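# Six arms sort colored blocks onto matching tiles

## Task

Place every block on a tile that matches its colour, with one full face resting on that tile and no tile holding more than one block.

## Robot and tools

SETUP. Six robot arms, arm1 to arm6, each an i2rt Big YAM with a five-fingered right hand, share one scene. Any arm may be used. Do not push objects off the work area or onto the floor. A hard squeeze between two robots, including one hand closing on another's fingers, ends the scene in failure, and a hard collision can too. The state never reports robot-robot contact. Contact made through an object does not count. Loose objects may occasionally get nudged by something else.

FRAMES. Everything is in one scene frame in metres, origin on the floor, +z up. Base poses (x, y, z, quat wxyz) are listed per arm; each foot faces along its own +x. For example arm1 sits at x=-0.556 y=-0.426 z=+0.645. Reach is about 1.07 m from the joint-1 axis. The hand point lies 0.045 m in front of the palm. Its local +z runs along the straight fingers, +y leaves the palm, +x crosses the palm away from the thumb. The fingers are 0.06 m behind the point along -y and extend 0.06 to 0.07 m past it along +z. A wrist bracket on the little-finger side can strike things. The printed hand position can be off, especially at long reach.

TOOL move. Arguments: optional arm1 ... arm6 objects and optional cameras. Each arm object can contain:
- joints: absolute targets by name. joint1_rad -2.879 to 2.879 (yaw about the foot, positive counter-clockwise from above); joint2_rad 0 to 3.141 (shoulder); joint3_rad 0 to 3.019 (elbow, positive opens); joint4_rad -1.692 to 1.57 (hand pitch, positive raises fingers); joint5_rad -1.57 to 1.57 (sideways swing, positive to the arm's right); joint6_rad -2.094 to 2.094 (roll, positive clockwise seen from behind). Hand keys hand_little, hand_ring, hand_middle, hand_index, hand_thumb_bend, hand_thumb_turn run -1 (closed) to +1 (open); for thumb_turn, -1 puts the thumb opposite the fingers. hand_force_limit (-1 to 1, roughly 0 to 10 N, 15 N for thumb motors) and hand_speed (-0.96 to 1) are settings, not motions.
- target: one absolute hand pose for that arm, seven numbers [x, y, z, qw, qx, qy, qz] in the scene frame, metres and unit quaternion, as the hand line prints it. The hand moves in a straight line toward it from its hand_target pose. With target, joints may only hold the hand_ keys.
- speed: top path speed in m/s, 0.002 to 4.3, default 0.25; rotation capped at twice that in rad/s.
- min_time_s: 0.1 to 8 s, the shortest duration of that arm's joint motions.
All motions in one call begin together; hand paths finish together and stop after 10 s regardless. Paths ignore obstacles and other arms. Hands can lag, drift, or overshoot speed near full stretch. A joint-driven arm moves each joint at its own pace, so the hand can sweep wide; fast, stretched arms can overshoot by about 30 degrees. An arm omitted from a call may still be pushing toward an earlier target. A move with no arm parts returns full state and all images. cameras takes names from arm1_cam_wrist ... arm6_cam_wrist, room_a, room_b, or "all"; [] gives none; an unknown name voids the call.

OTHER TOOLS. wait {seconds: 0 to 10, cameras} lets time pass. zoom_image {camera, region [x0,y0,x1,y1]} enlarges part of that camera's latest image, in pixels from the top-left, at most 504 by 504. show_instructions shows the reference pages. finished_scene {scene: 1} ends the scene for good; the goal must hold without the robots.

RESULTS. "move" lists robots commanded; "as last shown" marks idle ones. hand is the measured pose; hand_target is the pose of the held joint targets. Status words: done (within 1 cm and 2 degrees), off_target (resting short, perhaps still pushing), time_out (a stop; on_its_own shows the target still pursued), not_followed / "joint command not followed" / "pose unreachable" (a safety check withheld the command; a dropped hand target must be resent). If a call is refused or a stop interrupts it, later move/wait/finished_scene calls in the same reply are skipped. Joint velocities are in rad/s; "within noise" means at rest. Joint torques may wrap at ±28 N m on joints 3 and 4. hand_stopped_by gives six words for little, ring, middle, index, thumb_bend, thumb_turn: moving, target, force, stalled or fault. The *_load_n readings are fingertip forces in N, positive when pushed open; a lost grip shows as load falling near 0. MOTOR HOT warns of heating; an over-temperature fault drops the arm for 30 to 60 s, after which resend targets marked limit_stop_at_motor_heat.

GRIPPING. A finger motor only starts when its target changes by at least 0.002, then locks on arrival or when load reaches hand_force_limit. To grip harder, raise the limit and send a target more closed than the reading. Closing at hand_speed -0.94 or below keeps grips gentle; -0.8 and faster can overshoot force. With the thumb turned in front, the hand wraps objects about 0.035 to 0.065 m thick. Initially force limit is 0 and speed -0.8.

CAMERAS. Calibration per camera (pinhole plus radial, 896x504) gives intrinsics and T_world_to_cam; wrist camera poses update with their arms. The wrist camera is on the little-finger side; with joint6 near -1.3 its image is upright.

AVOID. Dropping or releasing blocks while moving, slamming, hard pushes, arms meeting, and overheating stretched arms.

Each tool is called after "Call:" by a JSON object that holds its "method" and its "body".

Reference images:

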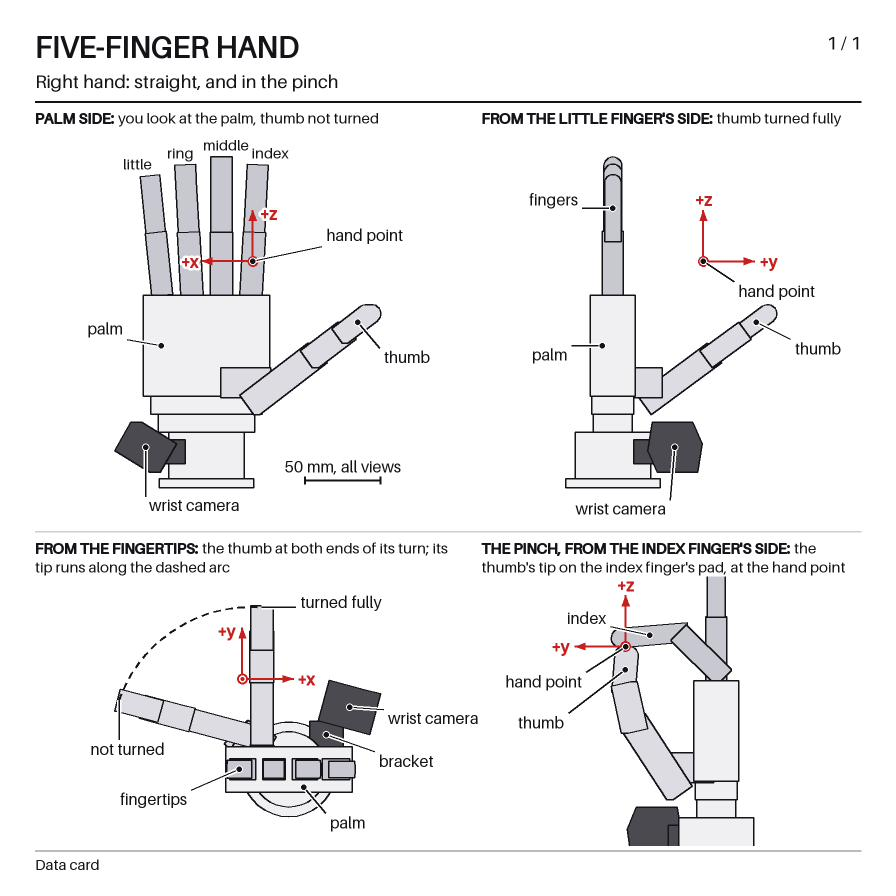

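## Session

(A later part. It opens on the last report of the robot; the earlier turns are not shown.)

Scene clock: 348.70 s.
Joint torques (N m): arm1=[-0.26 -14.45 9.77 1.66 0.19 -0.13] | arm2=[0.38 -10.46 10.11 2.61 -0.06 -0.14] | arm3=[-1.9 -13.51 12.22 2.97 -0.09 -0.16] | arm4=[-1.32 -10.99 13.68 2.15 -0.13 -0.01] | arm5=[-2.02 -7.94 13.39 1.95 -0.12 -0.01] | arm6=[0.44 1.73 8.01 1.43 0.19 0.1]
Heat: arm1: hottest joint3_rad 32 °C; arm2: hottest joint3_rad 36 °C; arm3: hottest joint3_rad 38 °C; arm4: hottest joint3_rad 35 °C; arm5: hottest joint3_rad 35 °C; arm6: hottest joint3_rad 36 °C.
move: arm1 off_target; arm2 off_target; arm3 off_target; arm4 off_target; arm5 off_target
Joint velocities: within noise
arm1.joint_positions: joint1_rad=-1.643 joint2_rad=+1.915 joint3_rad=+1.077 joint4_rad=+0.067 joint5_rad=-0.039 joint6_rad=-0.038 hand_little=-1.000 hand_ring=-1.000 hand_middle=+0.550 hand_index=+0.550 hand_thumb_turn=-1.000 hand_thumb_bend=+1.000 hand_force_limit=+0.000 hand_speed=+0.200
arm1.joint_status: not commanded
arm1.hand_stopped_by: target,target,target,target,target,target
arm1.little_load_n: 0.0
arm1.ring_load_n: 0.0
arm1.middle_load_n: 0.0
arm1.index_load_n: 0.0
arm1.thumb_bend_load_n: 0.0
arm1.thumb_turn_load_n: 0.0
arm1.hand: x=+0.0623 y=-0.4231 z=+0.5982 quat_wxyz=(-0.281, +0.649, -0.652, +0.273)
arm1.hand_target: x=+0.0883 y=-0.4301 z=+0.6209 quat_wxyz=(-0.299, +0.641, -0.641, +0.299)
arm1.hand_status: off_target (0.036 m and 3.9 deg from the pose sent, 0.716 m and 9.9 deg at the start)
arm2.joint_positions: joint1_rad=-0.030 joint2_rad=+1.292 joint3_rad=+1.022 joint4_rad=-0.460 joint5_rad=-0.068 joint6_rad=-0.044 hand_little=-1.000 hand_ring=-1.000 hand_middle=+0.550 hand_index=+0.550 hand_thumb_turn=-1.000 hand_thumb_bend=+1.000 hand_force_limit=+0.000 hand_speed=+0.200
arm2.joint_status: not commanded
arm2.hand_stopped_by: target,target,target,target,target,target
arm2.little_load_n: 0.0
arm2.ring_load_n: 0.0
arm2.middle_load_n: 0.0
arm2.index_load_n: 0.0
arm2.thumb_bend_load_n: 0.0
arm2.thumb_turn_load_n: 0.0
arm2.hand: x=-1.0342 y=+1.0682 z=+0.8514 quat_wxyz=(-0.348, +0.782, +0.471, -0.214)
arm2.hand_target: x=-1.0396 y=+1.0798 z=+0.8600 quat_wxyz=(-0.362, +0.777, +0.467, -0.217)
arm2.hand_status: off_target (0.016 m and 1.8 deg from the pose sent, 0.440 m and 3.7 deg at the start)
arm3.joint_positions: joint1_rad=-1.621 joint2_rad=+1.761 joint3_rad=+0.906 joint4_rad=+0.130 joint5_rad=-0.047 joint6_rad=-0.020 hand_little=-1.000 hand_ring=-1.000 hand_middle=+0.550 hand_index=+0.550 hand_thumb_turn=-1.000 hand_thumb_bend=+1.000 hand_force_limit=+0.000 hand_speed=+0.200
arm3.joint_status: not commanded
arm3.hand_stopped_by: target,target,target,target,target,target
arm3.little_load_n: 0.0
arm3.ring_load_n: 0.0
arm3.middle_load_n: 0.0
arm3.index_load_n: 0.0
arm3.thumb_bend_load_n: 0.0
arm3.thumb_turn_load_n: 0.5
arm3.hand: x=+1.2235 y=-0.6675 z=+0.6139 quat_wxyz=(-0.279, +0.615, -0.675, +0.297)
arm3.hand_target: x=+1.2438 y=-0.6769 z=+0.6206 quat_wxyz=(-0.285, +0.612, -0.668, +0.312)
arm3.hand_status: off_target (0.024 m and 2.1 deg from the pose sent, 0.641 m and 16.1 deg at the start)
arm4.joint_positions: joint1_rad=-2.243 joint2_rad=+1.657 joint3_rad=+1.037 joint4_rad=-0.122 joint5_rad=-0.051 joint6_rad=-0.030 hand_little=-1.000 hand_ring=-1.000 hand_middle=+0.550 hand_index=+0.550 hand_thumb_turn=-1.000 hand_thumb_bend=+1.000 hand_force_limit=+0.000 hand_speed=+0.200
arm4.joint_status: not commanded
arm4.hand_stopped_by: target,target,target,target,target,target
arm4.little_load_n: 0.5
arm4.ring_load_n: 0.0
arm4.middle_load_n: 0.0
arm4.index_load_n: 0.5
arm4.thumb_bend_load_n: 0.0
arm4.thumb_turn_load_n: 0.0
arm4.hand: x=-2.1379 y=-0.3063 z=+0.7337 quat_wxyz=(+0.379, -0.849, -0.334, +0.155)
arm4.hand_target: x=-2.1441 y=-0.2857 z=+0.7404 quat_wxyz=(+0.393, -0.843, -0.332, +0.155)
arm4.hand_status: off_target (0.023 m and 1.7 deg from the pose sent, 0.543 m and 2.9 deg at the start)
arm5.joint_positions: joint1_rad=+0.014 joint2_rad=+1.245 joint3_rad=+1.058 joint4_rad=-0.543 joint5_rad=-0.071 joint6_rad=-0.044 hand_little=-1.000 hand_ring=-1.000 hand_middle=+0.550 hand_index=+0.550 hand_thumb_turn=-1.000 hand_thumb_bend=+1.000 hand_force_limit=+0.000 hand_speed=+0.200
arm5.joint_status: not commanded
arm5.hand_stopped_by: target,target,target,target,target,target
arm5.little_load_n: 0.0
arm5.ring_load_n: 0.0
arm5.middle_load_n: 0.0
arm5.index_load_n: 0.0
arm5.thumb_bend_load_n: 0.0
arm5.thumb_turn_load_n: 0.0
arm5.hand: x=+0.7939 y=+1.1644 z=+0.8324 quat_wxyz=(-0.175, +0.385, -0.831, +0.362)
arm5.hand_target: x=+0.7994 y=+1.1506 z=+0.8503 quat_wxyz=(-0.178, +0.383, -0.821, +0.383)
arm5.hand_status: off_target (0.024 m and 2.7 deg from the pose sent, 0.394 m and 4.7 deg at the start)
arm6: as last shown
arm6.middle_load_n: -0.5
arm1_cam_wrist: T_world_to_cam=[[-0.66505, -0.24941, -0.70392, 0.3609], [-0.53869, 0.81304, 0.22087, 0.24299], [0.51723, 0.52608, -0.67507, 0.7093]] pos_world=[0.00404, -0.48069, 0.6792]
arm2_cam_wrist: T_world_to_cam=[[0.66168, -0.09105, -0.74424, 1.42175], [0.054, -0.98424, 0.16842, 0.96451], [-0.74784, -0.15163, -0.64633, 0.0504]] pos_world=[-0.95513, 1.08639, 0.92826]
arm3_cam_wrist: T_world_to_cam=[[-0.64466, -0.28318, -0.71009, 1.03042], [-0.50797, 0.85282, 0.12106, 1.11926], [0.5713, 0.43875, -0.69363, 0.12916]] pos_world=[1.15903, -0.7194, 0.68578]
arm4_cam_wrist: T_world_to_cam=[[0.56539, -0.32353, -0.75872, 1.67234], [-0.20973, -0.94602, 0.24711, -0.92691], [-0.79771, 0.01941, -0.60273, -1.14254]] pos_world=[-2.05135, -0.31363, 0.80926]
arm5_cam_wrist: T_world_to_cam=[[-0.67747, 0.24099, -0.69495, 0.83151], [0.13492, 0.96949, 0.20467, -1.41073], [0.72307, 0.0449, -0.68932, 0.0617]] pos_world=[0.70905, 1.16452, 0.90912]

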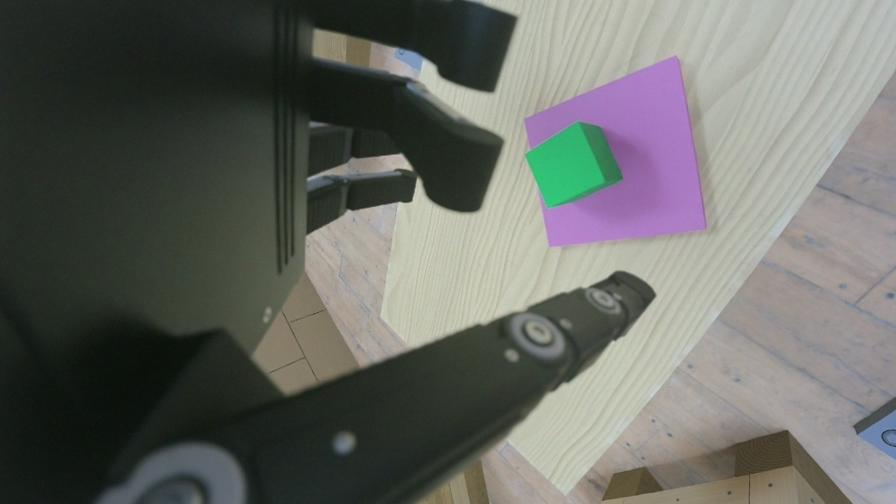

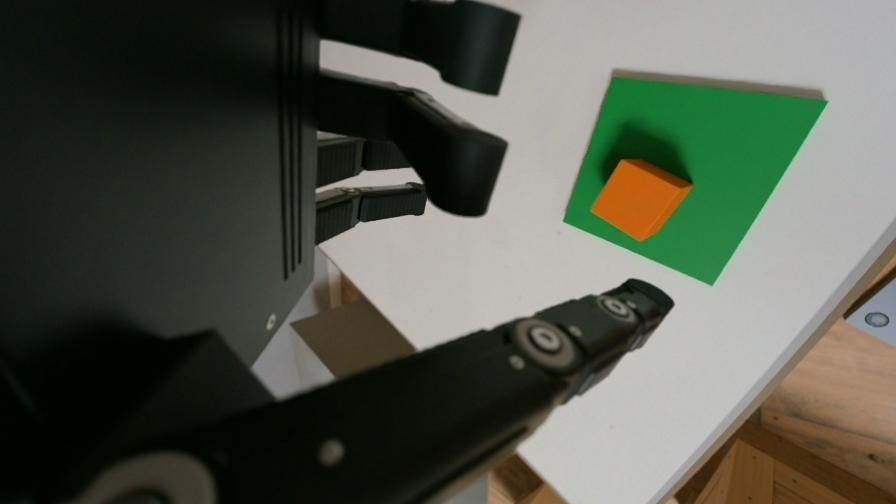

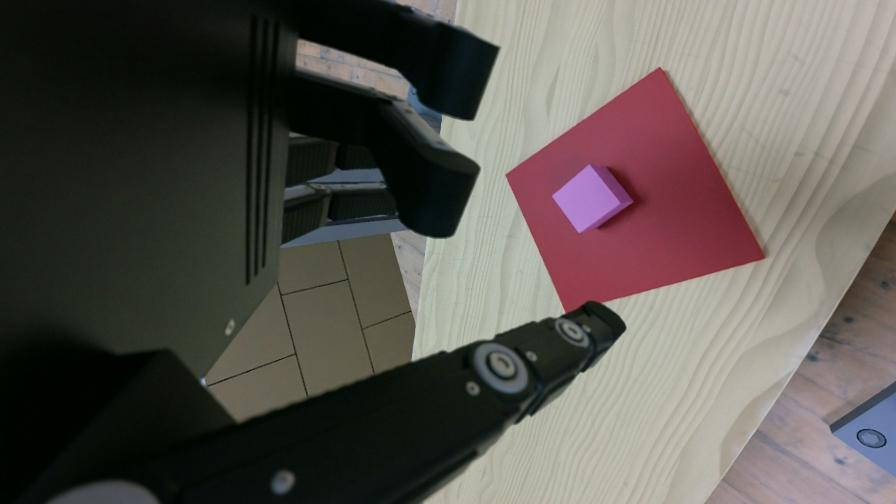

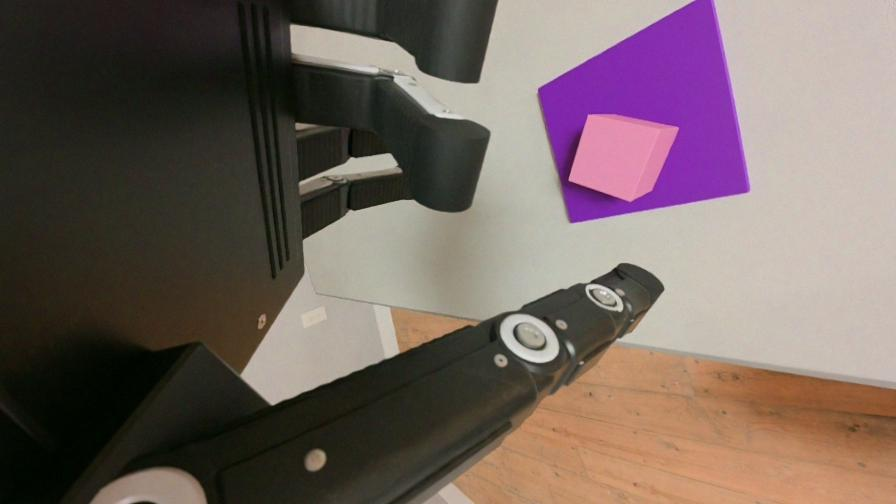

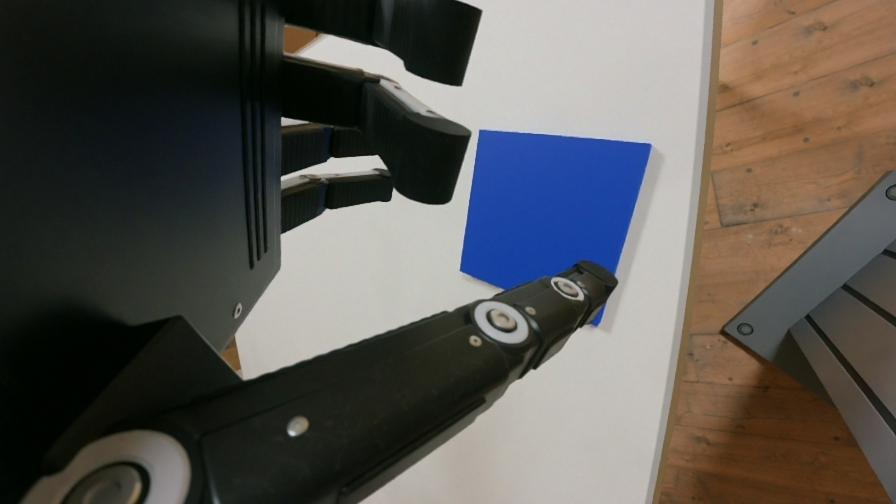

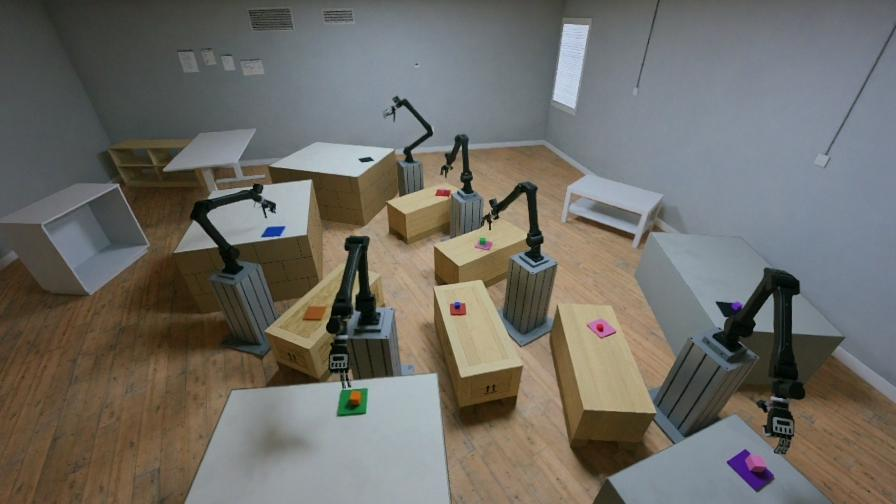

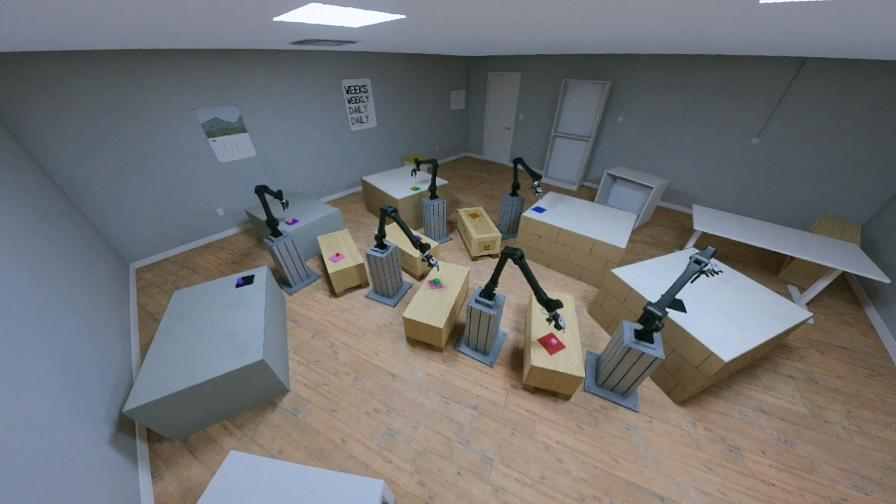

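Call:
{"method": "move", "body": {"arm1": {"target":[0.141,-0.425,0.528,0.1875,-0.3760,0.8120,-0.4048],"speed":0.25}, "arm2": {"target":[-1.054,1.079,0.784,0.3843,-0.7880,-0.4323,0.2108],"speed":0.25}, "arm3": {"target":[1.279,-0.671,0.51,0.2300,-0.4716,0.7651,-0.3731],"speed":0.25}, "arm4": {"target":[-2.165,-0.269,0.637,0.3986,-0.8173,-0.3741,0.1825],"speed":0.25}, "arm5": {"joints":{"joint2_rad":0.622,"joint3_rad":1.395,"joint4_rad":-1.4,"joint5_rad":0,"joint1_rad":-0.7},"min_time_s":2.5}, "cameras": ["arm1_cam_wrist","arm2_cam_wrist","arm3_cam_wrist","arm4_cam_wrist"]}}

Call:
{"method": "zoom_image", "body": {"camera": "arm1_cam_wrist", "region": [400, 40, 760, 360]}}

Call:
{"method": "zoom_image", "body": {"camera": "arm2_cam_wrist", "region": [400, 40, 760, 360]}}

Call:
{"method": "zoom_image", "body": {"camera": "arm3_cam_wrist", "region": [400, 40, 760, 360]}}

Call:
{"method": "zoom_image", "body": {"camera": "arm4_cam_wrist", "region": [400, 40, 760, 360]}}

Scene clock: 542.80 s.
Joint torques (N m): arm1=[0.56 -16.56 8.91 0.23 0.57 0.06] | arm2=[1.96 -10.05 7.39 2.58 0.19 -0.01] | arm3=[0.44 -15.74 9.5 2.69 0.39 0.12] | arm4=[-1.49 -13.22 11.37 2.39 -0.18 -0.04] | arm5=[-2.32 2.02 12.42 1.11 0.09 0.01] | arm6=[0.56 2.08 8.01 1.55 0.16 0.06]
Heat: arm1: hottest joint3_rad 37 °C; arm2: hottest joint3_rad 43 °C; arm3: hottest joint3_rad 39 °C; arm4: hottest joint3_rad 40 °C; arm5: hottest joint3_rad 40 °C; arm6: hottest joint3_rad 36 °C.
move: arm1 off_target; arm2 off_target; arm3 off_target; arm4 off_target; arm5 done
Joint velocities: within noise
arm1.joint_positions: joint1_rad=-1.501 joint2_rad=+2.199 joint3_rad=+1.267 joint4_rad=+0.080 joint5_rad=+0.614 joint6_rad=+0.532 hand_little=-1.000 hand_ring=-1.000 hand_middle=+0.550 hand_index=+0.550 hand_thumb_turn=-1.000 hand_thumb_bend=+1.000 hand_force_limit=+0.000 hand_speed=+0.200
arm1.joint_status: not commanded
arm1.hand_stopped_by: target,target,target,target,target,target
arm1.little_load_n: 0.0
arm1.ring_load_n: 0.0
arm1.middle_load_n: 0.0
arm1.index_load_n: 0.0
arm1.thumb_bend_load_n: 0.0
arm1.thumb_turn_load_n: 0.0
arm1.hand: x=+0.1223 y=-0.4306 z=+0.5153 quat_wxyz=(-0.174, +0.384, -0.813, +0.401)
arm1.hand_target: x=+0.1402 y=-0.4250 z=+0.5284 quat_wxyz=(-0.188, +0.376, -0.812, +0.405)
arm1.hand_status: off_target (0.023 m and 1.9 deg from the pose sent, 0.106 m and 41.0 deg at the start)
arm2.joint_positions: joint1_rad=-0.016 joint2_rad=+1.374 joint3_rad=+0.904 joint4_rad=-0.188 joint5_rad=+0.020 joint6_rad=+0.013 hand_little=-1.000 hand_ring=-1.000 hand_middle=+0.550 hand_index=+0.550 hand_thumb_turn=-1.000 hand_thumb_bend=+1.000 hand_force_limit=+0.000 hand_speed=+0.200
arm2.joint_status: not commanded
arm2.hand_stopped_by: target,target,target,target,target,target
arm2.little_load_n: 0.0
arm2.ring_load_n: 0.0
arm2.middle_load_n: 0.0
arm2.index_load_n: 0.0
arm2.thumb_bend_load_n: 0.0
arm2.thumb_turn_load_n: 0.5
arm2.hand: x=-1.0501 y=+1.0853 z=+0.7936 quat_wxyz=(-0.388, +0.788, +0.431, -0.209)
arm2.hand_target: x=-1.0536 y=+1.0789 z=+0.7840 quat_wxyz=(-0.384, +0.788, +0.432, -0.211)
arm2.hand_status: off_target (0.012 m and 0.6 deg from the pose sent, 0.071 m and 6.1 deg at the start)
arm3.joint_positions: joint1_rad=-1.531 joint2_rad=+2.067 joint3_rad=+0.981 joint4_rad=+0.354 joint5_rad=+0.328 joint6_rad=+0.263 hand_little=-1.000 hand_ring=-1.000 hand_middle=+0.550 hand_index=+0.550 hand_thumb_turn=-1.000 hand_thumb_bend=+1.000 hand_force_limit=+0.000 hand_speed=+0.200
arm3.joint_status: not commanded
arm3.hand_stopped_by: target,target,target,target,target,target
arm3.little_load_n: 0.0
arm3.ring_load_n: 0.0
arm3.middle_load_n: 0.0
arm3.index_load_n: 0.0
arm3.thumb_bend_load_n: 0.0
arm3.thumb_turn_load_n: 0.0
arm3.hand: x=+1.2600 y=-0.6768 z=+0.5084 quat_wxyz=(-0.215, +0.479, -0.767, +0.368)
arm3.hand_target: x=+1.2780 y=-0.6708 z=+0.5105 quat_wxyz=(-0.230, +0.472, -0.765, +0.373)
arm3.hand_status: off_target (0.020 m and 2.0 deg from the pose sent, 0.118 m and 22.0 deg at the start)
arm4.joint_positions: joint1_rad=-2.254 joint2_rad=+1.901 joint3_rad=+1.037 joint4_rad=+0.157 joint5_rad=-0.147 joint6_rad=-0.102 hand_little=-1.000 hand_ring=-1.000 hand_middle=+0.550 hand_index=+0.550 hand_thumb_turn=-1.000 hand_thumb_bend=+1.000 hand_force_limit=+0.000 hand_speed=+0.200
arm4.joint_status: not commanded
arm4.hand_stopped_by: target,target,target,target,target,target
arm4.little_load_n: 0.0
arm4.ring_load_n: 0.0
arm4.middle_load_n: 0.0
arm4.index_load_n: 0.0
arm4.thumb_bend_load_n: -0.5
arm4.thumb_turn_load_n: 0.0
arm4.hand: x=-2.1618 y=-0.2880 z=+0.6372 quat_wxyz=(+0.387, -0.822, -0.376, +0.184)
arm4.hand_target: x=-2.1644 y=-0.2695 z=+0.6374 quat_wxyz=(+0.399, -0.817, -0.374, +0.182)
arm4.hand_status: off_target (0.019 m and 1.4 deg from the pose sent, 0.107 m and 7.0 deg at the start)
arm5.joint_positions: joint1_rad=-0.688 joint2_rad=+0.621 joint3_rad=+1.356 joint4_rad=-1.394 joint5_rad=-0.003 joint6_rad=-0.044 hand_little=-1.000 hand_ring=-1.000 hand_middle=+0.550 hand_index=+0.550 hand_thumb_turn=-1.000 hand_thumb_bend=+1.000 hand_force_limit=+0.000 hand_speed=+0.200
arm5.joint_status: all done
arm5.hand_stopped_by: target,target,target,target,target,target
arm5.little_load_n: 0.0
arm5.ring_load_n: 0.0
arm5.middle_load_n: 0.0
arm5.index_load_n: 0.0
arm5.thumb_bend_load_n: 0.0
arm5.thumb_turn_load_n: 0.0
arm5.hand: x=+0.4615 y=+1.2749 z=+1.0706 quat_wxyz=(-0.005, +0.064, -0.898, +0.436)
arm5.hand_target: x=+0.4578 y=+1.2771 z=+1.0869 quat_wxyz=(+0.001, +0.063, -0.891, +0.450)
arm5.hand_status: not commanded
arm6: as last shown
arm6.little_load_n: -0.5
arm6.middle_load_n: 0.0
arm1_cam_wrist: T_world_to_cam=[[-0.63204, 0.16962, -0.75614, 0.54397], [0.10325, 0.98548, 0.13477, 0.33986], [0.76803, 0.0071, -0.64038, 0.35414]] pos_world=[0.03672, -0.42972, 0.5923]
arm2_cam_wrist: T_world_to_cam=[[0.61133, -0.11132, -0.78351, 1.39112], [-0.02617, -0.99236, 0.12057, 0.95463], [-0.79095, -0.0532, -0.60957, -0.17753]] pos_world=[-0.96586, 1.09275, 0.86664]
arm3_cam_wrist: T_world_to_cam=[[-0.68764, -0.06121, -0.72346, 1.18761], [-0.16162, 0.98434, 0.07033, 0.83689], [0.70783, 0.16528, -0.68677, -0.32153]] pos_world=[1.1795, -0.69794, 0.57952]
arm4_cam_wrist: T_world_to_cam=[[0.57063, -0.24092, -0.78508, 1.67054], [-0.09829, -0.96916, 0.22596, -0.64313], [-0.81531, -0.05177, -0.57671, -1.29529]] pos_world=[-2.07253, -0.2879, 0.70982]

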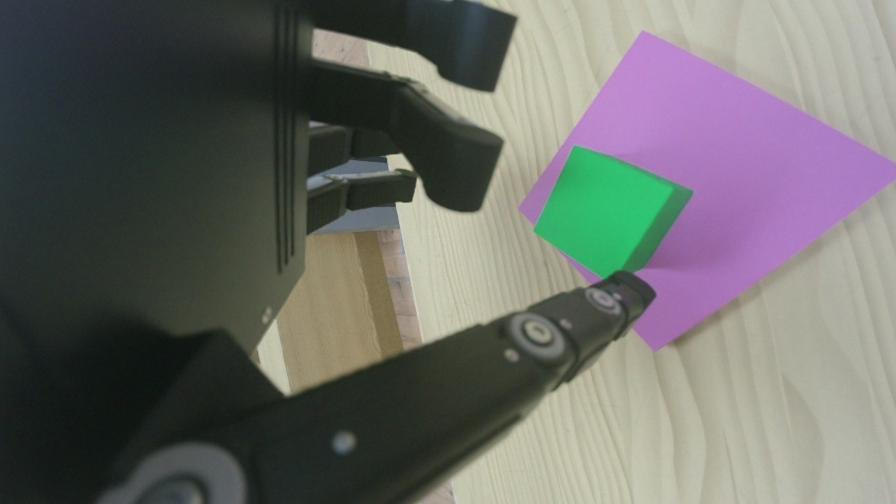

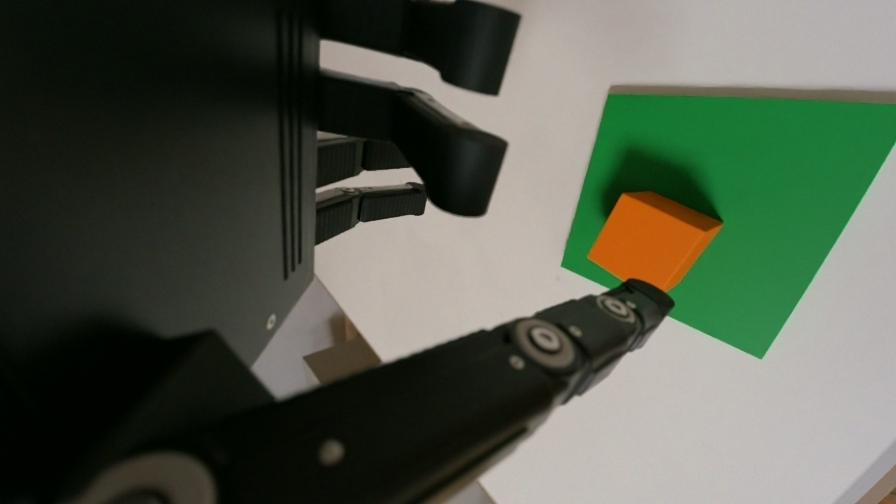

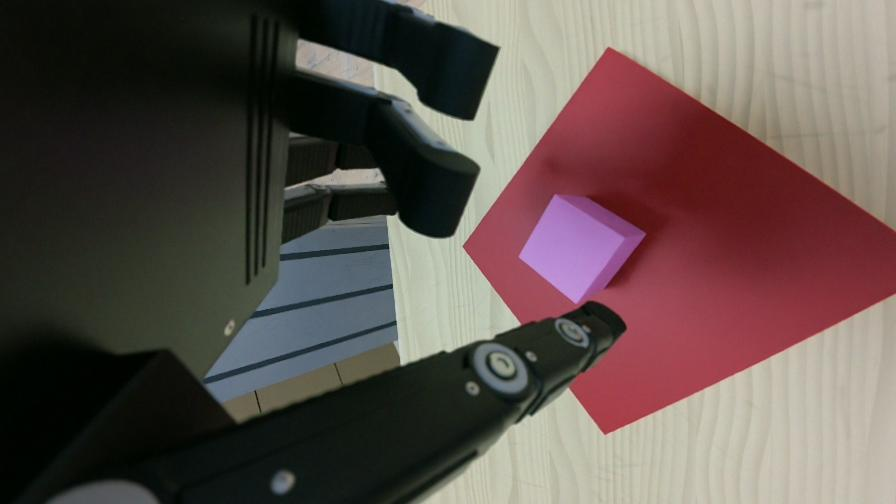

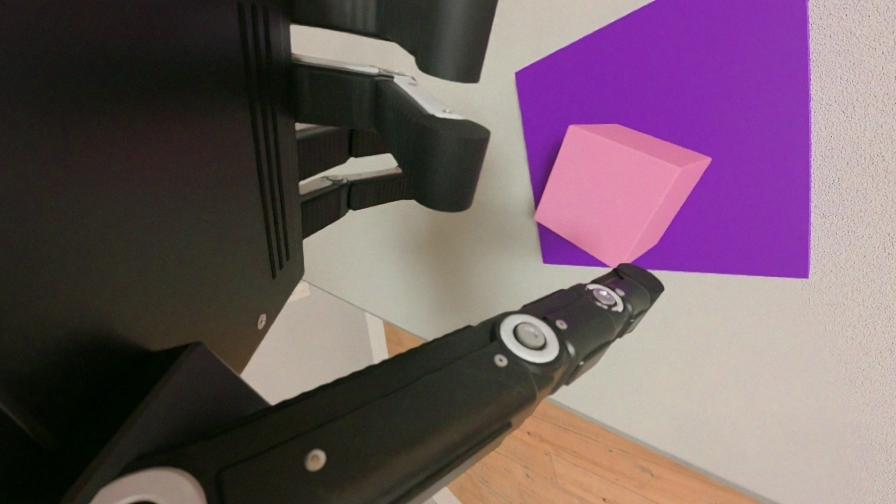

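Scaled by 1.400 from the camera's image (finer frame: 1280x720).

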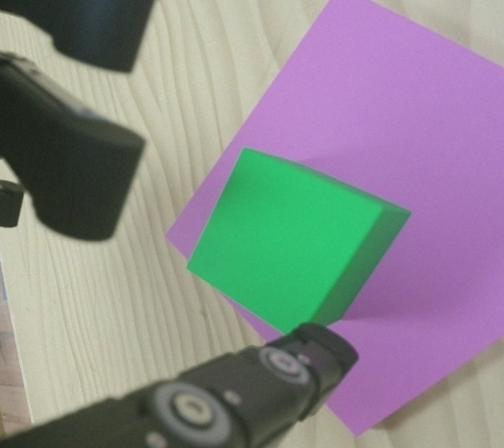

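Scaled by 1.400 from the camera's image (finer frame: 1280x720).

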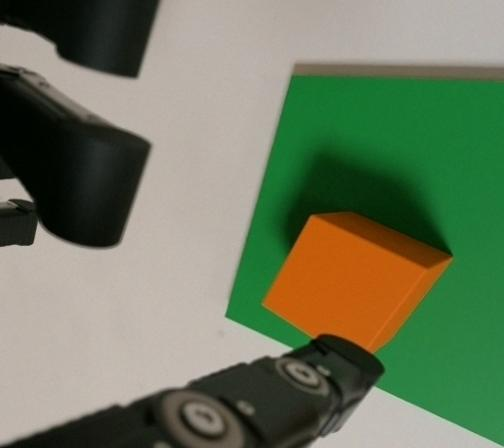

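Scaled by 1.400 from the camera's image (finer frame: 1280x720).

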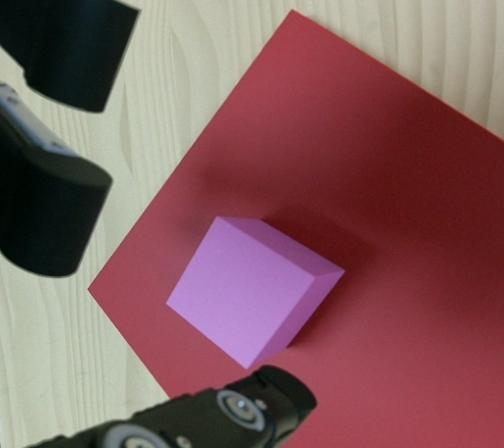

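Scaled by 1.400 from the camera's image (finer frame: 1280x720).

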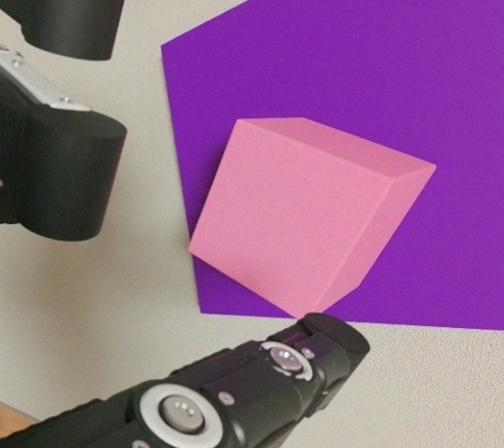

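Call:
{"method": "move", "body": {"arm1": {"target":[0.133,-0.420,0.434,0.1875,-0.3760,0.8120,-0.4048],"speed":0.1}, "arm2": {"target":[-1.040,1.066,0.676,0.3843,-0.7880,-0.4323,0.2108],"speed":0.1}, "arm3": {"target":[1.2707,-0.660,0.429,0.2329,-0.4776,0.7615,-0.3714],"speed":0.1}, "arm4": {"target":[-2.163,-0.275,0.545,0.3979,-0.8159,-0.3770,0.1839],"speed":0.1}, "arm5": {"joints":{"joint1_rad":-1.59,"joint4_rad":-1.1},"min_time_s":2}, "cameras": ["arm1_cam_wrist","arm2_cam_wrist","arm3_cam_wrist","arm4_cam_wrist","arm5_cam_wrist"]}}

Scene clock: 643.63 s.
Joint torques (N m): arm1=[0.62 -16.5 7.41 1.33 0.39 0.06] | arm2=[2.26 -9.64 5.86 2.3 0.2 -0.05] | arm3=[0.09 -16.15 7.2 2.78 0.36 0.16] | arm4=[-0.85 -13.45 8.13 2.45 -0.18 -0.07] | arm5=[-2.49 2.02 12.53 2.29 0.07 -0.01] | arm6=[0.91 2.2 8.09 1.36 0.12 0.02]
Heat: arm1: hottest joint3_rad 36 °C; arm2: hottest joint3_rad 39 °C; arm3: hottest joint3_rad 36 °C; arm4: hottest joint3_rad 38 °C; arm5: hottest joint3_rad 39 °C; arm6: hottest joint3_rad 37 °C.
move: arm1 off_target; arm2 done; arm3 off_target; arm4 off_target; arm5 done
Joint velocities: arm1=[within noise] | arm2=[within noise] | arm3=[within noise] | arm4=[0.005 -0.015 0.002 -0.007 -0.022 -0.154] | arm5=[within noise] | arm6=[within noise]
arm1.joint_positions: joint1_rad=-1.495 joint2_rad=+2.383 joint3_rad=+1.296 joint4_rad=+0.214 joint5_rad=+0.624 joint6_rad=+0.539 hand_little=-1.000 hand_ring=-1.000 hand_middle=+0.550 hand_index=+0.550 hand_thumb_turn=-1.000 hand_thumb_bend=+1.000 hand_force_limit=+0.000 hand_speed=+0.200
arm1.joint_status: not commanded
arm1.hand_stopped_by: target,target,target,target,target,target
arm1.little_load_n: 0.0
arm1.ring_load_n: 0.0
arm1.middle_load_n: 0.0
arm1.index_load_n: 0.0
arm1.thumb_bend_load_n: 0.0
arm1.thumb_turn_load_n: 0.0
arm1.hand: x=+0.1123 y=-0.4284 z=+0.4263 quat_wxyz=(-0.165, +0.386, -0.814, +0.401)
arm1.hand_target: x=+0.1320 y=-0.4200 z=+0.4347 quat_wxyz=(-0.187, +0.376, -0.812, +0.405)
arm1.hand_status: off_target (0.024 m and 2.9 deg from the pose sent, 0.083 m and 1.9 deg at the start)
arm2.joint_positions: joint1_rad=-0.005 joint2_rad=+1.539 joint3_rad=+0.720 joint4_rad=+0.158 joint5_rad=+0.028 joint6_rad=+0.020 hand_little=-1.000 hand_ring=-1.000 hand_middle=+0.550 hand_index=+0.550 hand_thumb_turn=-1.000 hand_thumb_bend=+1.000 hand_force_limit=+0.000 hand_speed=+0.200
arm2.joint_status: not commanded
arm2.hand_stopped_by: target,target,target,target,target,target
arm2.little_load_n: 0.0
arm2.ring_load_n: 0.0
arm2.middle_load_n: 0.0
arm2.index_load_n: 0.0
arm2.thumb_bend_load_n: 0.0
arm2.thumb_turn_load_n: 0.0
arm2.hand: x=-1.0377 y=+1.0731 z=+0.6833 quat_wxyz=(-0.387, +0.788, +0.431, -0.208)
arm2.hand_target: x=-1.0398 y=+1.0659 z=+0.6761 quat_wxyz=(-0.384, +0.788, +0.432, -0.211)
arm2.hand_status: done (0.010 m and 0.5 deg from the pose sent, 0.120 m and 0.6 deg at the start)
arm3.joint_positions: joint1_rad=-1.514 joint2_rad=+2.267 joint3_rad=+1.011 joint4_rad=+0.531 joint5_rad=+0.330 joint6_rad=+0.265 hand_little=-1.000 hand_ring=-1.000 hand_middle=+0.550 hand_index=+0.550 hand_thumb_turn=-1.000 hand_thumb_bend=+1.000 hand_force_limit=+0.000 hand_speed=+0.200
arm3.joint_status: not commanded
arm3.hand_stopped_by: target,target,target,target,target,target
arm3.little_load_n: 0.0
arm3.ring_load_n: 0.5
arm3.middle_load_n: 0.0
arm3.index_load_n: 0.0
arm3.thumb_bend_load_n: 0.0
arm3.thumb_turn_load_n: 0.0
arm3.hand: x=+1.2572 y=-0.6669 z=+0.4310 quat_wxyz=(-0.221, +0.483, -0.763, +0.368)
arm3.hand_target: x=+1.2701 y=-0.6598 z=+0.4293 quat_wxyz=(-0.233, +0.478, -0.761, +0.371)
arm3.hand_status: off_target (0.015 m and 1.6 deg from the pose sent, 0.082 m and 2.1 deg at the start)
arm4.joint_positions: joint1_rad=-2.254 joint2_rad=+2.097 joint3_rad=+1.037 joint4_rad=+0.372 joint5_rad=-0.150 joint6_rad=-0.104 hand_little=-1.000 hand_ring=-1.000 hand_middle=+0.550 hand_index=+0.550 hand_thumb_turn=-1.000 hand_thumb_bend=+1.000 hand_force_limit=+0.000 hand_speed=+0.200
arm4.joint_status: not commanded
arm4.hand_stopped_by: target,target,target,target,target,target
arm4.little_load_n: 0.0
arm4.ring_load_n: 0.0
arm4.middle_load_n: -0.5
arm4.index_load_n: 0.0
arm4.thumb_bend_load_n: 0.0
arm4.thumb_turn_load_n: 0.0
arm4.hand: x=-2.1657 y=-0.2838 z=+0.5546 quat_wxyz=(+0.395, -0.817, -0.376, +0.188)
arm4.hand_target: x=-2.1628 y=-0.2754 z=+0.5453 quat_wxyz=(+0.398, -0.816, -0.377, +0.184)
arm4.hand_status: off_target (0.013 m and 0.5 deg from the pose sent, 0.093 m and 1.4 deg at the start)
arm5.joint_positions: joint1_rad=-1.578 joint2_rad=+0.621 joint3_rad=+1.356 joint4_rad=-1.120 joint5_rad=-0.002 joint6_rad=-0.044 hand_little=-1.000 hand_ring=-1.000 hand_middle=+0.550 hand_index=+0.550 hand_thumb_turn=-1.000 hand_thumb_bend=+1.000 hand_force_limit=+0.000 hand_speed=+0.200
arm5.joint_status: all done
arm5.hand_stopped_by: target,target,target,target,target,target
arm5.little_load_n: 0.0
arm5.ring_load_n: 0.0
arm5.middle_load_n: 0.0
arm5.index_load_n: 0.0
arm5.thumb_bend_load_n: 0.0
arm5.thumb_turn_load_n: 0.0
arm5.hand: x=+0.2467 y=+1.2792 z=+1.1290 quat_wxyz=(+0.235, -0.301, -0.771, +0.509)
arm5.hand_target: x=+0.2445 y=+1.2825 z=+1.1528 quat_wxyz=(+0.252, -0.295, -0.756, +0.527)
arm5.hand_status: not commanded
arm6: as last shown
arm6.little_load_n: 0.0
arm1_cam_wrist: T_world_to_cam=[[-0.64347, 0.16883, -0.74662, 0.46681], [0.11052, 0.98565, 0.12762, 0.353], [0.75745, -0.00039, -0.65289, 0.3082]] pos_world=[0.02792, -0.42662, 0.5047]
arm2_cam_wrist: T_world_to_cam=[[0.61282, -0.11275, -0.78214, 1.29783], [-0.02673, -0.99216, 0.12208, 0.95425], [-0.78977, -0.05391, -0.61103, -0.23264]] pos_world=[-0.95356, 1.08055, 0.75644]
arm3_cam_wrist: T_world_to_cam=[[-0.68105, -0.07148, -0.72874, 1.11744], [-0.17623, 0.98197, 0.06838, 0.8497], [0.71072, 0.17499, -0.68136, -0.37378]] pos_world=[1.17642, -0.6891, 0.50155]
arm4_cam_wrist: T_world_to_cam=[[0.56169, -0.22686, -0.79564, 1.59931], [-0.09148, -0.97281, 0.21279, -0.59966], [-0.82227, -0.04673, -0.56717, -1.36478]] pos_world=[-2.0754, -0.28432, 0.626]
arm5_cam_wrist: T_world_to_cam=[[0.0519, 0.4895, -0.87046, 0.33957], [0.98027, -0.19145, -0.04922, 0.05417], [-0.19074, -0.85073, -0.48978, 1.80254]] pos_world=[0.2731, 1.37762, 1.18109]

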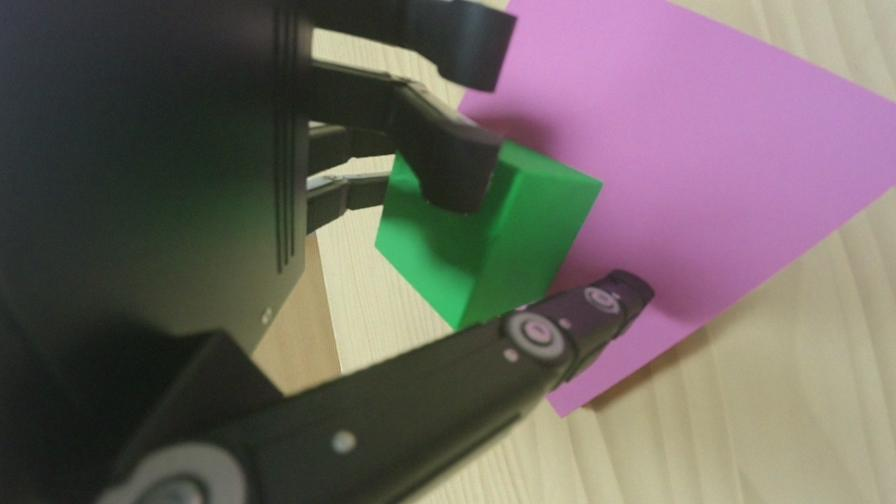

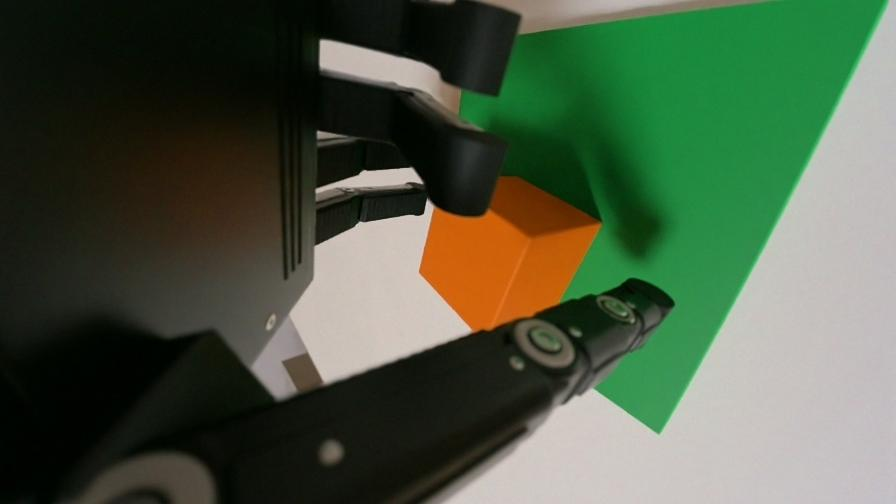

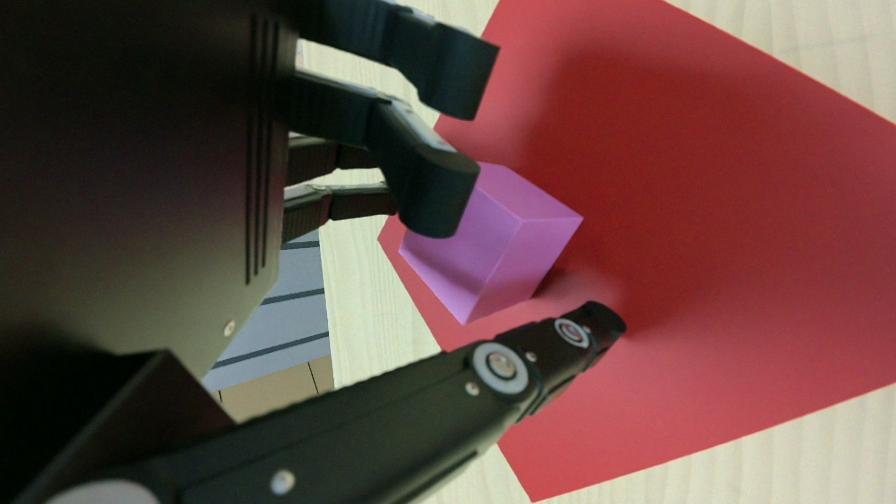

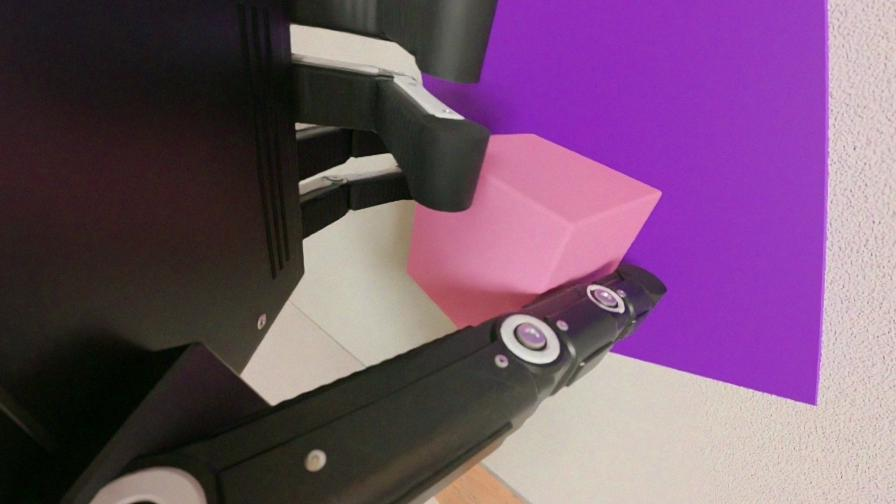

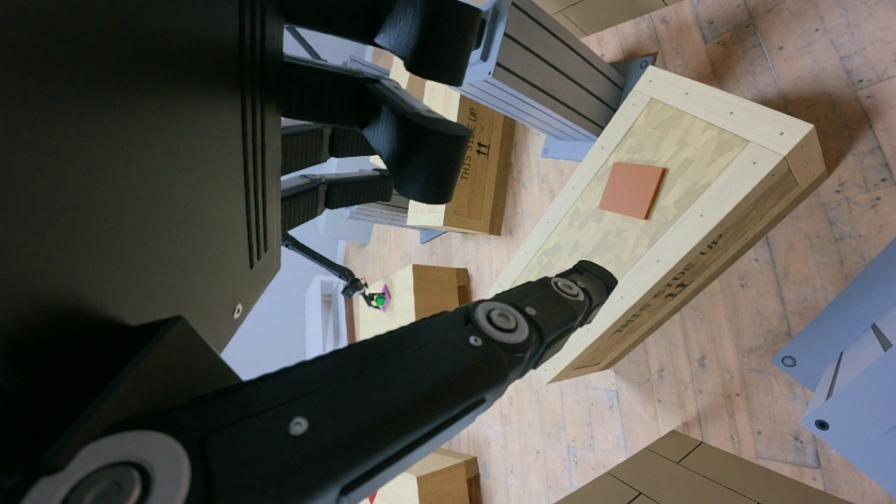

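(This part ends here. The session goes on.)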